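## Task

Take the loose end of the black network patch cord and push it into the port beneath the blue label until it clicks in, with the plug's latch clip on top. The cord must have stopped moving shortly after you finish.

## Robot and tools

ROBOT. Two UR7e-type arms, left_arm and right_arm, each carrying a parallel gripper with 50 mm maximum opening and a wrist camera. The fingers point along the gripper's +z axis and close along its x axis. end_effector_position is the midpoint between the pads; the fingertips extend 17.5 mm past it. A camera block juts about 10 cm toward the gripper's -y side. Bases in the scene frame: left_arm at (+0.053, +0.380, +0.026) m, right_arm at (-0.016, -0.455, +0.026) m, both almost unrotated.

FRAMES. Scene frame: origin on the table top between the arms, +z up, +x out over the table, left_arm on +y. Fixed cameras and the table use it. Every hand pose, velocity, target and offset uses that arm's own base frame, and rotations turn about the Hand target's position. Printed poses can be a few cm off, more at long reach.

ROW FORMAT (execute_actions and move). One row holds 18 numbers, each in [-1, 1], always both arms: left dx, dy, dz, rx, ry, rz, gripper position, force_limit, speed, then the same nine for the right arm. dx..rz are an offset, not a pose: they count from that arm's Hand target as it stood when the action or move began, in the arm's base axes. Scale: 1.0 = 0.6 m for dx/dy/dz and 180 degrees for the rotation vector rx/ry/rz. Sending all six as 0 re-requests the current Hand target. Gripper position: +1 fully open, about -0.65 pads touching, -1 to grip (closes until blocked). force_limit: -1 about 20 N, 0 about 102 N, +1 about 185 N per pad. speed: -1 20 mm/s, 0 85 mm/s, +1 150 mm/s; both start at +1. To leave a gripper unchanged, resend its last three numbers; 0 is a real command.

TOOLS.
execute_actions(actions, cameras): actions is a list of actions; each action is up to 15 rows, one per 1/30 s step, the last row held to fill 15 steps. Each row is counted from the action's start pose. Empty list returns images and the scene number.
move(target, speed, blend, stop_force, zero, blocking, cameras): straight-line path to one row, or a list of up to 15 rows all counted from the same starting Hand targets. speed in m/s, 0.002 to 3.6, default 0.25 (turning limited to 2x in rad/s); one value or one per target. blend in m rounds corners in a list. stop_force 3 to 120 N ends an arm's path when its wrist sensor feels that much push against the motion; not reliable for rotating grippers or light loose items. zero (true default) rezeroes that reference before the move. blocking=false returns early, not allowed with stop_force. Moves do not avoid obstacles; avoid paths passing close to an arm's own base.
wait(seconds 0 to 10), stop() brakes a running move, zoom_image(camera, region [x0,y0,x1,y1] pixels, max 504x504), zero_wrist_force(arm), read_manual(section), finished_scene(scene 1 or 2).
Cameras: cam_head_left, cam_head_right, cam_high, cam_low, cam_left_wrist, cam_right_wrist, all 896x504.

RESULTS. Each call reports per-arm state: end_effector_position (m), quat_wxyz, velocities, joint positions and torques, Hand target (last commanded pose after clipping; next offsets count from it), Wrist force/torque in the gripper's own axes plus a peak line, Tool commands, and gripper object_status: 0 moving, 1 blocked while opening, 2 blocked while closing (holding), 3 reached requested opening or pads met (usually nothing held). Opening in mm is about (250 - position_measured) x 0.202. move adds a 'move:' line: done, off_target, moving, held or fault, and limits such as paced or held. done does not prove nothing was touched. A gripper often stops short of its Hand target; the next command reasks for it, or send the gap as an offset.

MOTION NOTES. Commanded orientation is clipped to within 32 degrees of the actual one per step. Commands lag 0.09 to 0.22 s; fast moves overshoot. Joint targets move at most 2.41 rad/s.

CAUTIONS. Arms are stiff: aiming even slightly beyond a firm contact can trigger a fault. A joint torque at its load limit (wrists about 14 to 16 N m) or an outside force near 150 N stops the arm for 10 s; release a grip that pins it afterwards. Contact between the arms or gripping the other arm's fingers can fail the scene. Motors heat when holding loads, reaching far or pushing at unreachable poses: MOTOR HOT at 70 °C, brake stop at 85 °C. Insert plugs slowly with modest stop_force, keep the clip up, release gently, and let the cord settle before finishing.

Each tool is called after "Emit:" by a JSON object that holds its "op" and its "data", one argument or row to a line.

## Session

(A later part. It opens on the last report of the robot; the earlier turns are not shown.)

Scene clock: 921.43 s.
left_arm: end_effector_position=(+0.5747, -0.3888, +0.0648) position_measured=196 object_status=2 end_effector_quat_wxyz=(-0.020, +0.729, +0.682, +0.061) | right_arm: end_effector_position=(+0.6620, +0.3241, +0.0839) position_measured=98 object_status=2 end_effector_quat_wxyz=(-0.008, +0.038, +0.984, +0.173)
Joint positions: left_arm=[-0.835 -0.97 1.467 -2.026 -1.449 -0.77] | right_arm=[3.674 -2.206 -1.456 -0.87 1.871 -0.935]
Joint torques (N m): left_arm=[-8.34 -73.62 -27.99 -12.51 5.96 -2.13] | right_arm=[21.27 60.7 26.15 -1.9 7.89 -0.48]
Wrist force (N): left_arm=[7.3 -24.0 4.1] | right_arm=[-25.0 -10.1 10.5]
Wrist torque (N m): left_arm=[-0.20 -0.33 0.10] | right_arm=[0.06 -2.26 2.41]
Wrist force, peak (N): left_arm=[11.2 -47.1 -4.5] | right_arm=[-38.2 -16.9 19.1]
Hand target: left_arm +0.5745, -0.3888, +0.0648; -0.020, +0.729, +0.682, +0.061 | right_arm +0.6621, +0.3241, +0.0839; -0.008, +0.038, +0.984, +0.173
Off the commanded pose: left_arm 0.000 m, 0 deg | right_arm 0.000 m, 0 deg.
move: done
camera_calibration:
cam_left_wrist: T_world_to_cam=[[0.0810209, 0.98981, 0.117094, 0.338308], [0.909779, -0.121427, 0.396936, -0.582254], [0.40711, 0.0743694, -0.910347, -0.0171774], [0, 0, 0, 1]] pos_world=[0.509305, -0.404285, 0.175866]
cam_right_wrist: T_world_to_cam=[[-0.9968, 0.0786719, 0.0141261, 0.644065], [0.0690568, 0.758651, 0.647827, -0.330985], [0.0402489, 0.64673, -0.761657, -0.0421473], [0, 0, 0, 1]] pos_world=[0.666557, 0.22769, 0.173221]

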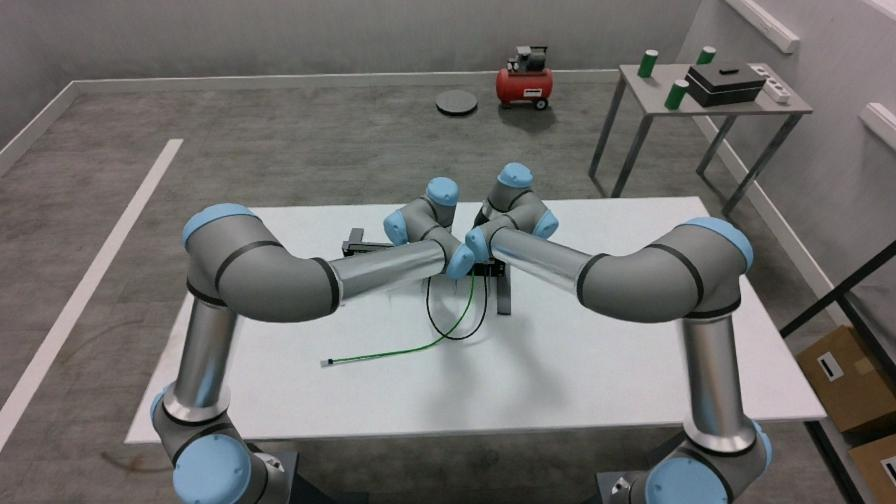

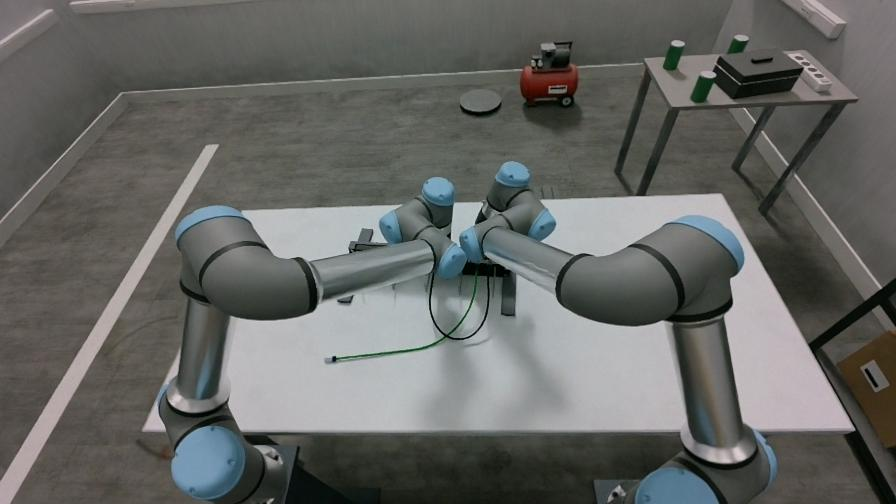

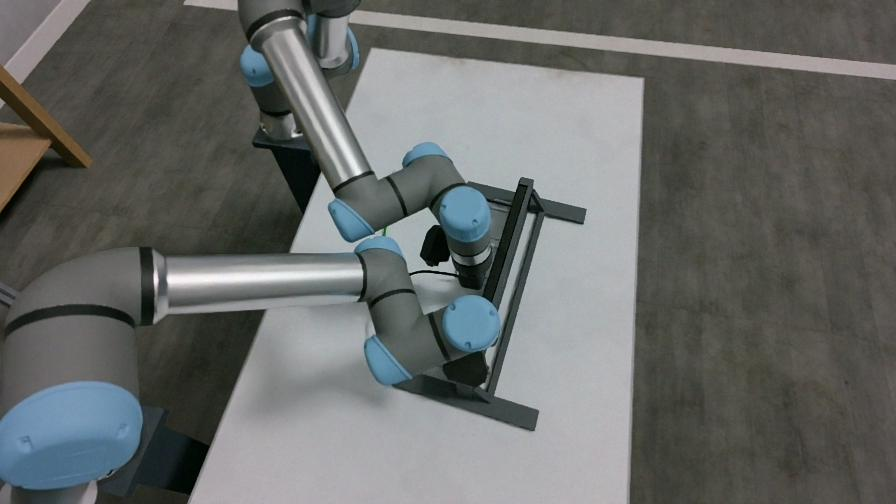

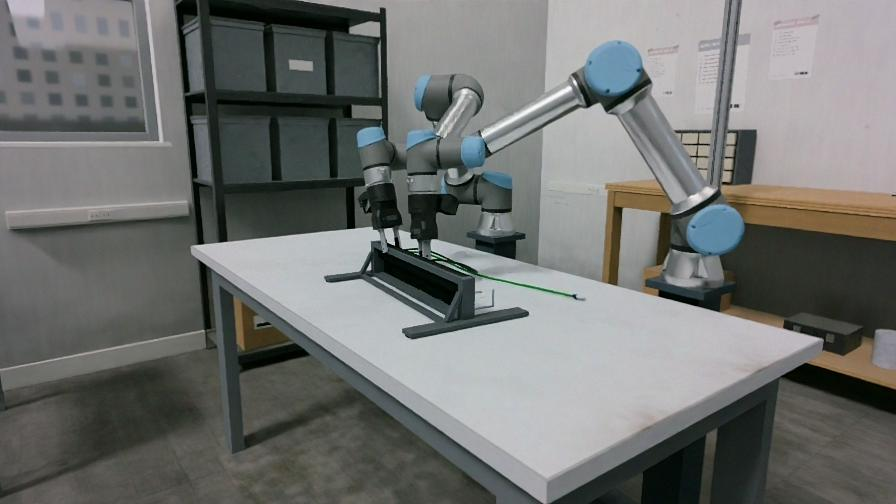

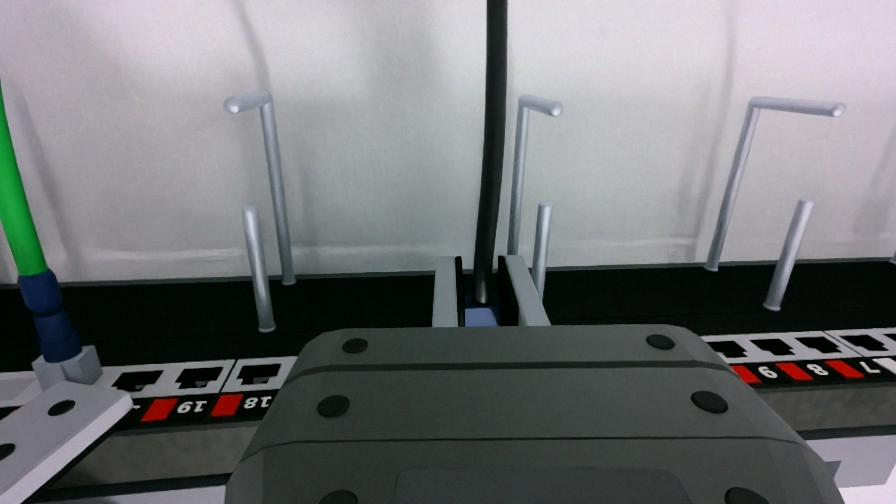

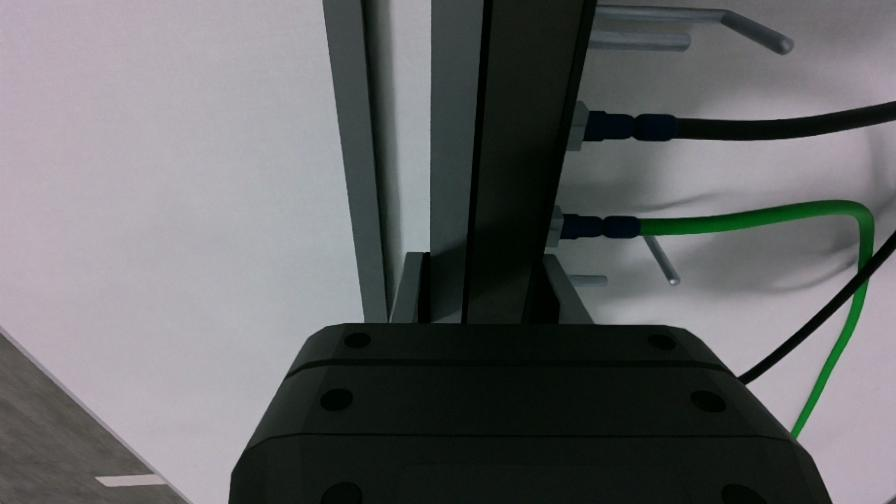

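Emit:
{"op": "move", "data": {
  "target": [
    [-0.0025,0.0002,0,0,0,0,-1,-0.2,-0.5,0,0,0,0,0,0,1,0,-0.5],
    [-0.0025,0.0002,0,0,0,0,-1,-0.2,-0.5,0,0,0.2,0,0,0,1,0,-0.5]
  ],
  "speed": 0.1,
  "cameras": ["cam_right_wrist","cam_left_wrist"]
}}

Emit:
{"op": "zoom_image", "data": {
  "camera": "cam_right_wrist",
  "region": [440, 240, 560, 325]
}}

Scene clock: 934.17 s.
left_arm: end_effector_position=(+0.5730, -0.3887, +0.0648) position_measured=196 object_status=2 end_effector_quat_wxyz=(-0.020, +0.729, +0.682, +0.061) | right_arm: end_effector_position=(+0.6621, +0.3241, +0.2038) position_measured=3 object_status=3 end_effector_quat_wxyz=(-0.008, +0.038, +0.984, +0.173)
Joint positions: left_arm=[-0.836 -0.973 1.472 -2.028 -1.449 -0.772] | right_arm=[3.674 -2.097 -1.305 -1.13 1.871 -0.935]
Joint torques (N m): left_arm=[-11.4 -70.95 -14.12 -1.94 -1.8 -2.02] | right_arm=[-4.27 61.32 33.51 0.19 -0.71 -1.06]
Wrist force (N): left_arm=[-5.3 13.9 6.5] | right_arm=[-0.4 0.3 0.5]
Wrist torque (N m): left_arm=[0.63 -0.40 0.21] | right_arm=[0.17 0.07 0.11]
Wrist force, peak (N): left_arm=[9.6 -23.6 4.0] | right_arm=[-25.1 -9.9 9.9]
Hand target: left_arm +0.5730, -0.3887, +0.0648; -0.020, +0.729, +0.682, +0.061 | right_arm +0.6621, +0.3241, +0.2039; -0.008, +0.038, +0.984, +0.173
Off the commanded pose: left_arm 0.000 m, 0 deg | right_arm 0.000 m, 0 deg.
move: done
camera_calibration:
cam_left_wrist: T_world_to_cam=[[0.0811223, 0.989799, 0.117117, 0.33828], [0.909823, -0.121519, 0.396805, -0.580823], [0.40699, 0.0743656, -0.910401, -0.0164651], [0, 0, 0, 1]] pos_world=[0.507705, -0.404185, 0.175866]
cam_right_wrist: T_world_to_cam=[[-0.996796, 0.0787369, 0.0140507, 0.642385], [0.0690572, 0.758647, 0.647832, -0.40852], [0.0403488, 0.646727, -0.761654, 0.0490969], [0, 0, 0, 1]] pos_world=[0.666557, 0.22759, 0.293021]
Images, in order (width x height): cam_left_wrist 896x504, cam_right_wrist 896x504.

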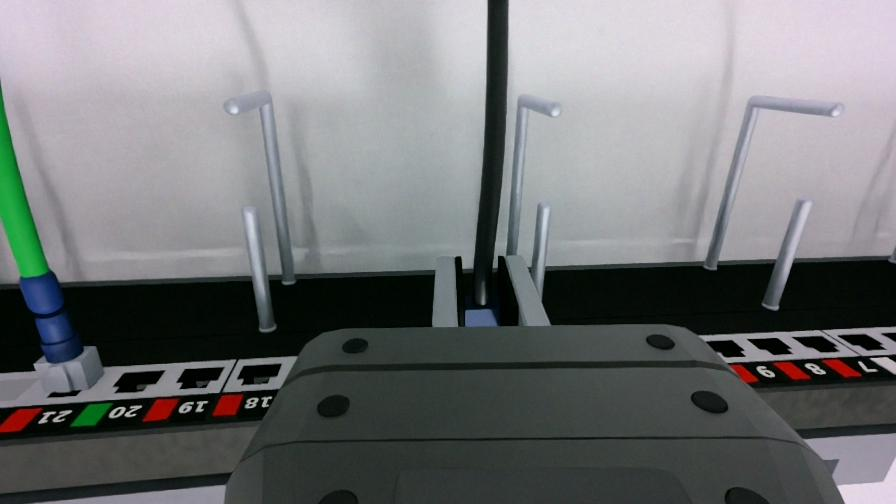

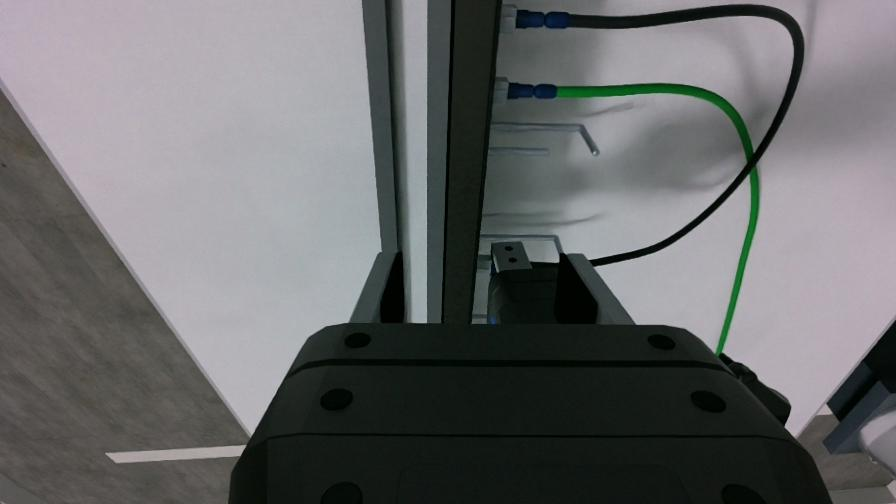

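Scaled by 4.200 from the camera's 896x504 image, which has a finer 1280x720 frame.

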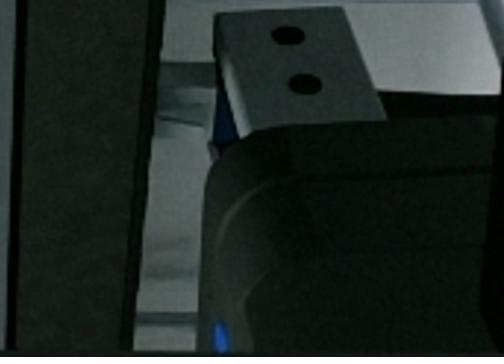

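Emit:
{"op": "move", "data": {
  "target": [-0.01,0.0006,0,0,0,0,-1,-0.2,-0.5,0,0,0,0,0,0,1,0,-0.5],
  "speed": 0.01,
  "cameras": ["cam_right_wrist","cam_left_wrist"]
}}

Emit:
{"op": "zoom_image", "data": {
  "camera": "cam_right_wrist",
  "region": [440, 240, 560, 325]
}}

Scene clock: 940.70 s.
left_arm: end_effector_position=(+0.5671, -0.3884, +0.0648) position_measured=196 object_status=2 end_effector_quat_wxyz=(-0.020, +0.729, +0.682, +0.061) | right_arm: end_effector_position=(+0.6621, +0.3241, +0.2039) position_measured=3 object_status=3 end_effector_quat_wxyz=(-0.008, +0.038, +0.984, +0.173)
Joint positions: left_arm=[-0.843 -0.983 1.489 -2.034 -1.449 -0.778] | right_arm=[3.674 -2.097 -1.304 -1.131 1.871 -0.935]
Joint torques (N m): left_arm=[-12.47 -74.07 -16.8 -4.04 -1.73 -2.01] | right_arm=[-4.64 59.86 34.65 0.26 2.03 -1.07]
Wrist force (N): left_arm=[-2.6 11.0 11.2] | right_arm=[-0.7 0.0 0.4]
Wrist torque (N m): left_arm=[0.60 -0.41 0.09] | right_arm=[0.13 0.11 0.10]
Wrist force, peak (N): left_arm=[-5.6 14.4 6.6] | right_arm=[-0.8 0.4 0.6]
Hand target: left_arm +0.5670, -0.3884, +0.0648; -0.020, +0.729, +0.682, +0.061 | right_arm +0.6621, +0.3241, +0.2039; -0.008, +0.038, +0.984, +0.173
Off the commanded pose: left_arm 0.000 m, 0 deg | right_arm 0.000 m, 0 deg.
move: done
camera_calibration:
cam_left_wrist: T_world_to_cam=[[0.0811223, 0.989799, 0.117117, 0.338362], [0.909823, -0.121519, 0.396805, -0.575406], [0.40699, 0.0743656, -0.910401, -0.0140936], [0, 0, 0, 1]] pos_world=[0.501805, -0.403785, 0.175866]
cam_right_wrist: T_world_to_cam=[[-0.996796, 0.0787369, 0.0140507, 0.642382], [0.0690572, 0.758647, 0.647832, -0.408649], [0.0403488, 0.646727, -0.761654, 0.0492492], [0, 0, 0, 1]] pos_world=[0.666557, 0.22759, 0.293221]
Images, in order (width x height): cam_left_wrist 896x504, cam_right_wrist 896x504.

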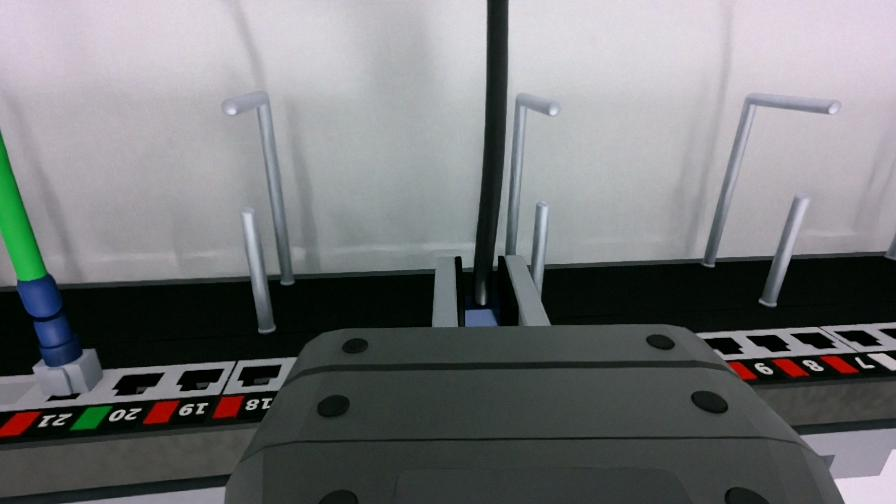

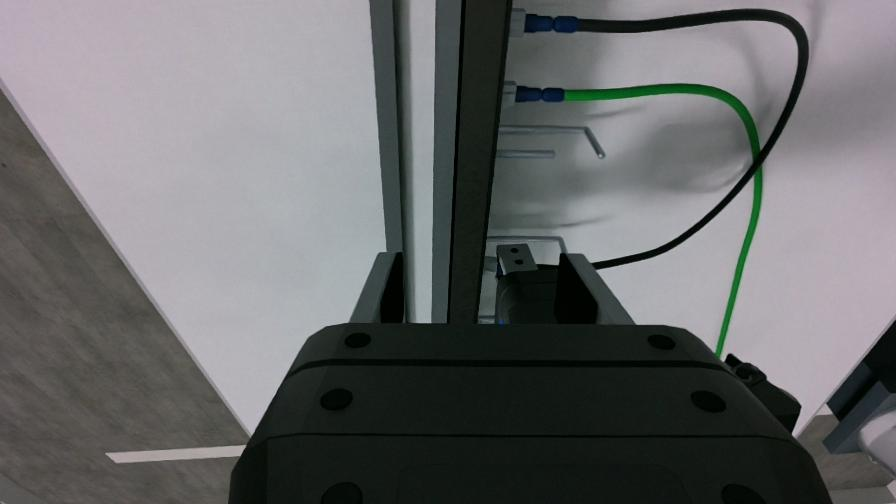

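Scaled by 4.200 from the camera's 896x504 image, which has a finer 1280x720 frame.

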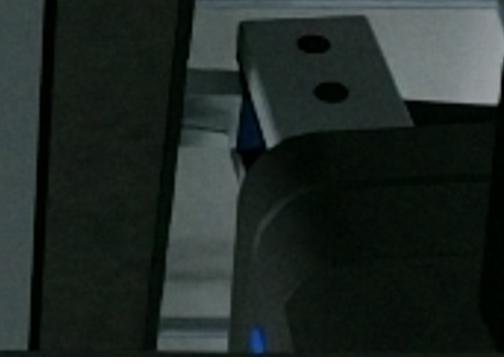

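Emit:
{"op": "move", "data": {
  "target": [
    [0.0012,0,0,0,0,0,-1,-0.2,-0.5,0,0,0,0,0,0,1,0,-0.5],
    [0.0012,0,0,0,0,0,0.1,-0.2,-1,0,0,0,0,0,0,1,0,-0.5],
    [-0.0055,-0.0233,0.138,0,0,0,0.1,-0.2,-1,0,0,0,0,0,0,1,0,-0.5],
    [-0.15,0.05,0.3,0,0,0,0.1,-0.2,-1,0,0,0,0,0,0,1,0,-0.5]
  ],
  "speed": [0.01,0.03,0.04,0.15],
  "cameras": ["all"]
}}

Emit:
{"op": "zoom_image", "data": {
  "camera": "cam_left_wrist",
  "region": [300, 150, 600, 340]
}}

Emit:
{"op": "zoom_image", "data": {
  "camera": "cam_right_wrist",
  "region": [440, 220, 560, 325]
}}

Scene clock: 954.37 s.
left_arm: end_effector_position=(+0.4771, -0.3584, +0.2446) position_measured=138 object_status=3 end_effector_quat_wxyz=(-0.020, +0.729, +0.682, +0.061) | right_arm: end_effector_position=(+0.6621, +0.3241, +0.2039) position_measured=3 object_status=3 end_effector_quat_wxyz=(-0.008, +0.038, +0.984, +0.173)
Joint positions: left_arm=[-0.922 -1.33 1.505 -1.694 -1.453 -0.858] | right_arm=[3.674 -2.097 -1.304 -1.131 1.871 -0.935]
Joint torques (N m): left_arm=[-12.54 -53.15 -16.82 -0.09 -1.85 -2.59] | right_arm=[-4.39 47.21 34.44 0.25 2 -1.05]
Wrist force (N): left_arm=[2.3 0.3 -1.1] | right_arm=[-0.6 -0.1 0.6]
Wrist torque (N m): left_arm=[0.14 -0.49 0.07] | right_arm=[0.11 0.10 0.10]
Wrist force, peak (N): left_arm=[-2.6 11.5 11.3] | right_arm=[-0.9 0.0 0.8]
Hand target: left_arm +0.4770, -0.3584, +0.2448; -0.020, +0.729, +0.682, +0.061 | right_arm +0.6621, +0.3241, +0.2039; -0.008, +0.038, +0.984, +0.173
Off the commanded pose: left_arm 0.000 m, 0 deg | right_arm 0.000 m, 0 deg.
move: done
camera_calibration:
cam_left_wrist: T_world_to_cam=[[0.0811223, 0.989799, 0.117117, 0.294999], [0.909823, -0.121519, 0.396805, -0.561274], [0.40699, 0.0743656, -0.910401, 0.184093], [0, 0, 0, 1]] pos_world=[0.411805, -0.373885, 0.355766]
cam_right_wrist: T_world_to_cam=[[-0.996796, 0.0787369, 0.0140507, 0.642382], [0.0690572, 0.758647, 0.647832, -0.408649], [0.0403488, 0.646727, -0.761654, 0.0492492], [0, 0, 0, 1]] pos_world=[0.666557, 0.22759, 0.293221]

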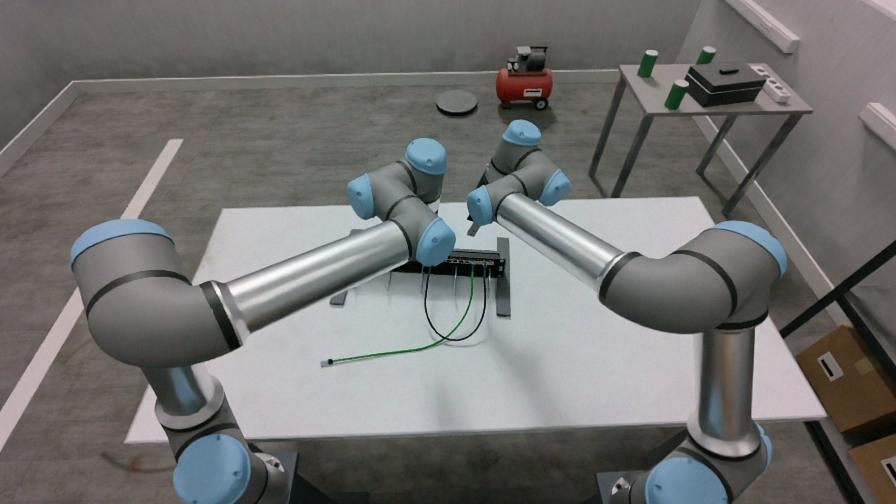

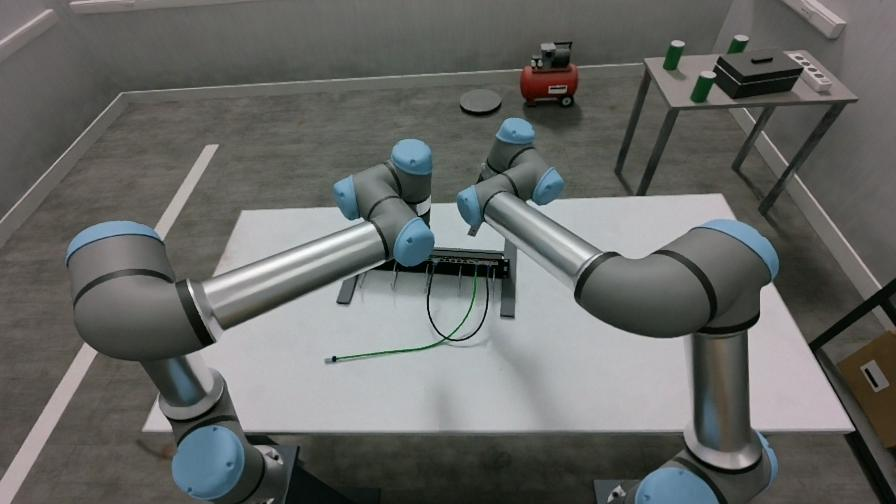

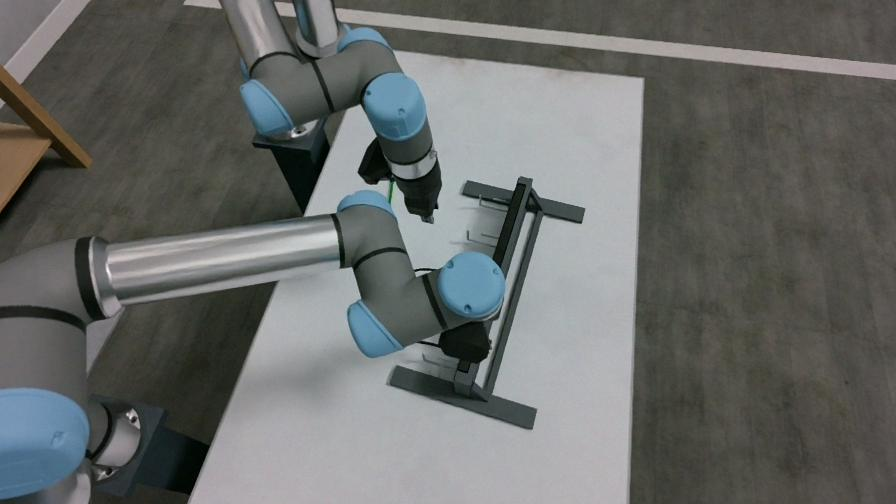

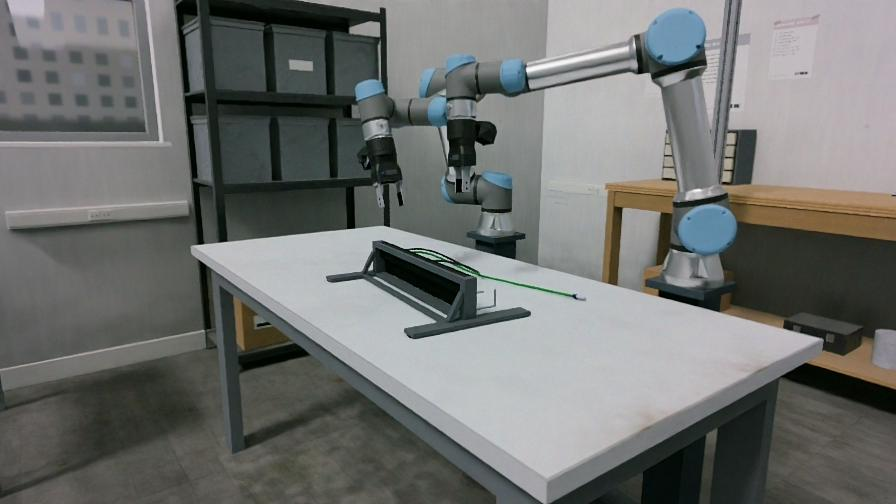

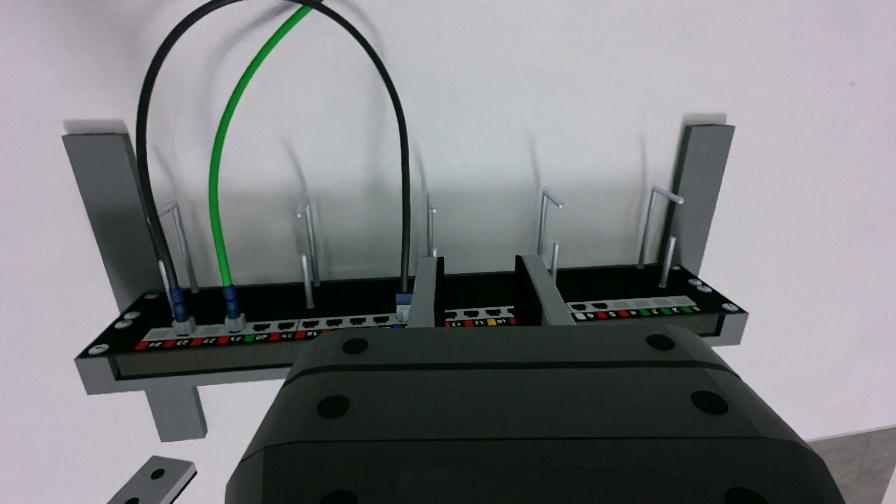

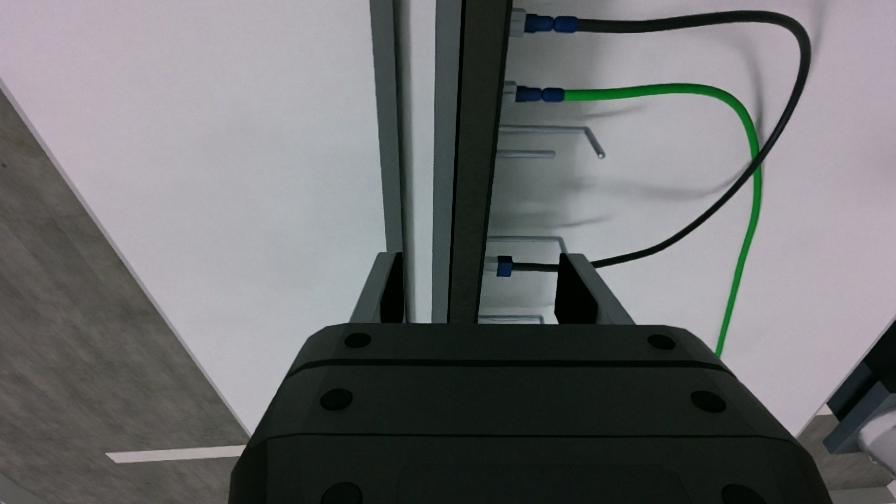

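Scaled by 1.680 from the camera's 896x504 image, which has a finer 1280x720 frame.

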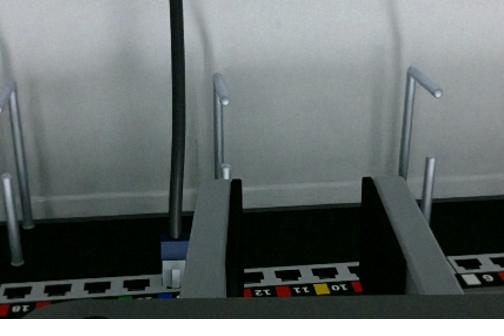

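Scaled by 4.200 from the camera's 896x504 image, which has a finer 1280x720 frame.

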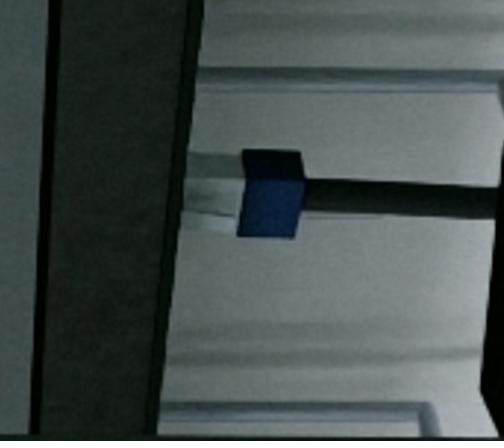

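Emit:
{"op": "wait", "data": {
  "seconds": 2
}}

Emit:
{"op": "finished_scene", "data": {
  "scene": 1
}}

Scene clock: 960.13 s.
left_arm: end_effector_position=(+0.4770, -0.3584, +0.2448) position_measured=138 object_status=3 end_effector_quat_wxyz=(-0.020, +0.729, +0.682, +0.061) | right_arm: end_effector_position=(+0.6621, +0.3241, +0.2039) position_measured=3 object_status=3 end_effector_quat_wxyz=(-0.008, +0.038, +0.984, +0.173)
Joint positions: left_arm=[-0.922 -1.33 1.505 -1.693 -1.453 -0.858] | right_arm=[3.674 -2.097 -1.304 -1.131 1.871 -0.935]
Joint torques (N m): left_arm=[-11.6 -53.45 -17.23 -0.16 -1.78 -2.38] | right_arm=[-4.27 45.06 34.92 0.35 1.96 -1.15]
Wrist force (N): left_arm=[2.1 0.5 -1.4] | right_arm=[-0.6 0.0 0.5]
Wrist torque (N m): left_arm=[0.17 -0.46 0.06] | right_arm=[0.13 0.10 0.10]
Wrist force, peak (N): left_arm=[2.6 0.6 -1.3] | right_arm=[-0.6 0.1 1.1]
Hand target: left_arm +0.4770, -0.3584, +0.2448; -0.020, +0.729, +0.682, +0.061 | right_arm +0.6621, +0.3241, +0.2039; -0.008, +0.038, +0.984, +0.173
Tool commands: left_gripper/position=+0.1 left_gripper/force_limit=-0.2 left_gripper/speed=-1.0 right_gripper/position=+1.0 right_gripper/force_limit=+0.0 right_gripper/speed=-0.5
Off the commanded pose: left_arm 0.000 m, 0 deg | right_arm 0.000 m, 0 deg.
wait: 2.00 s; at rest from the start

The scene is finished: the task was done.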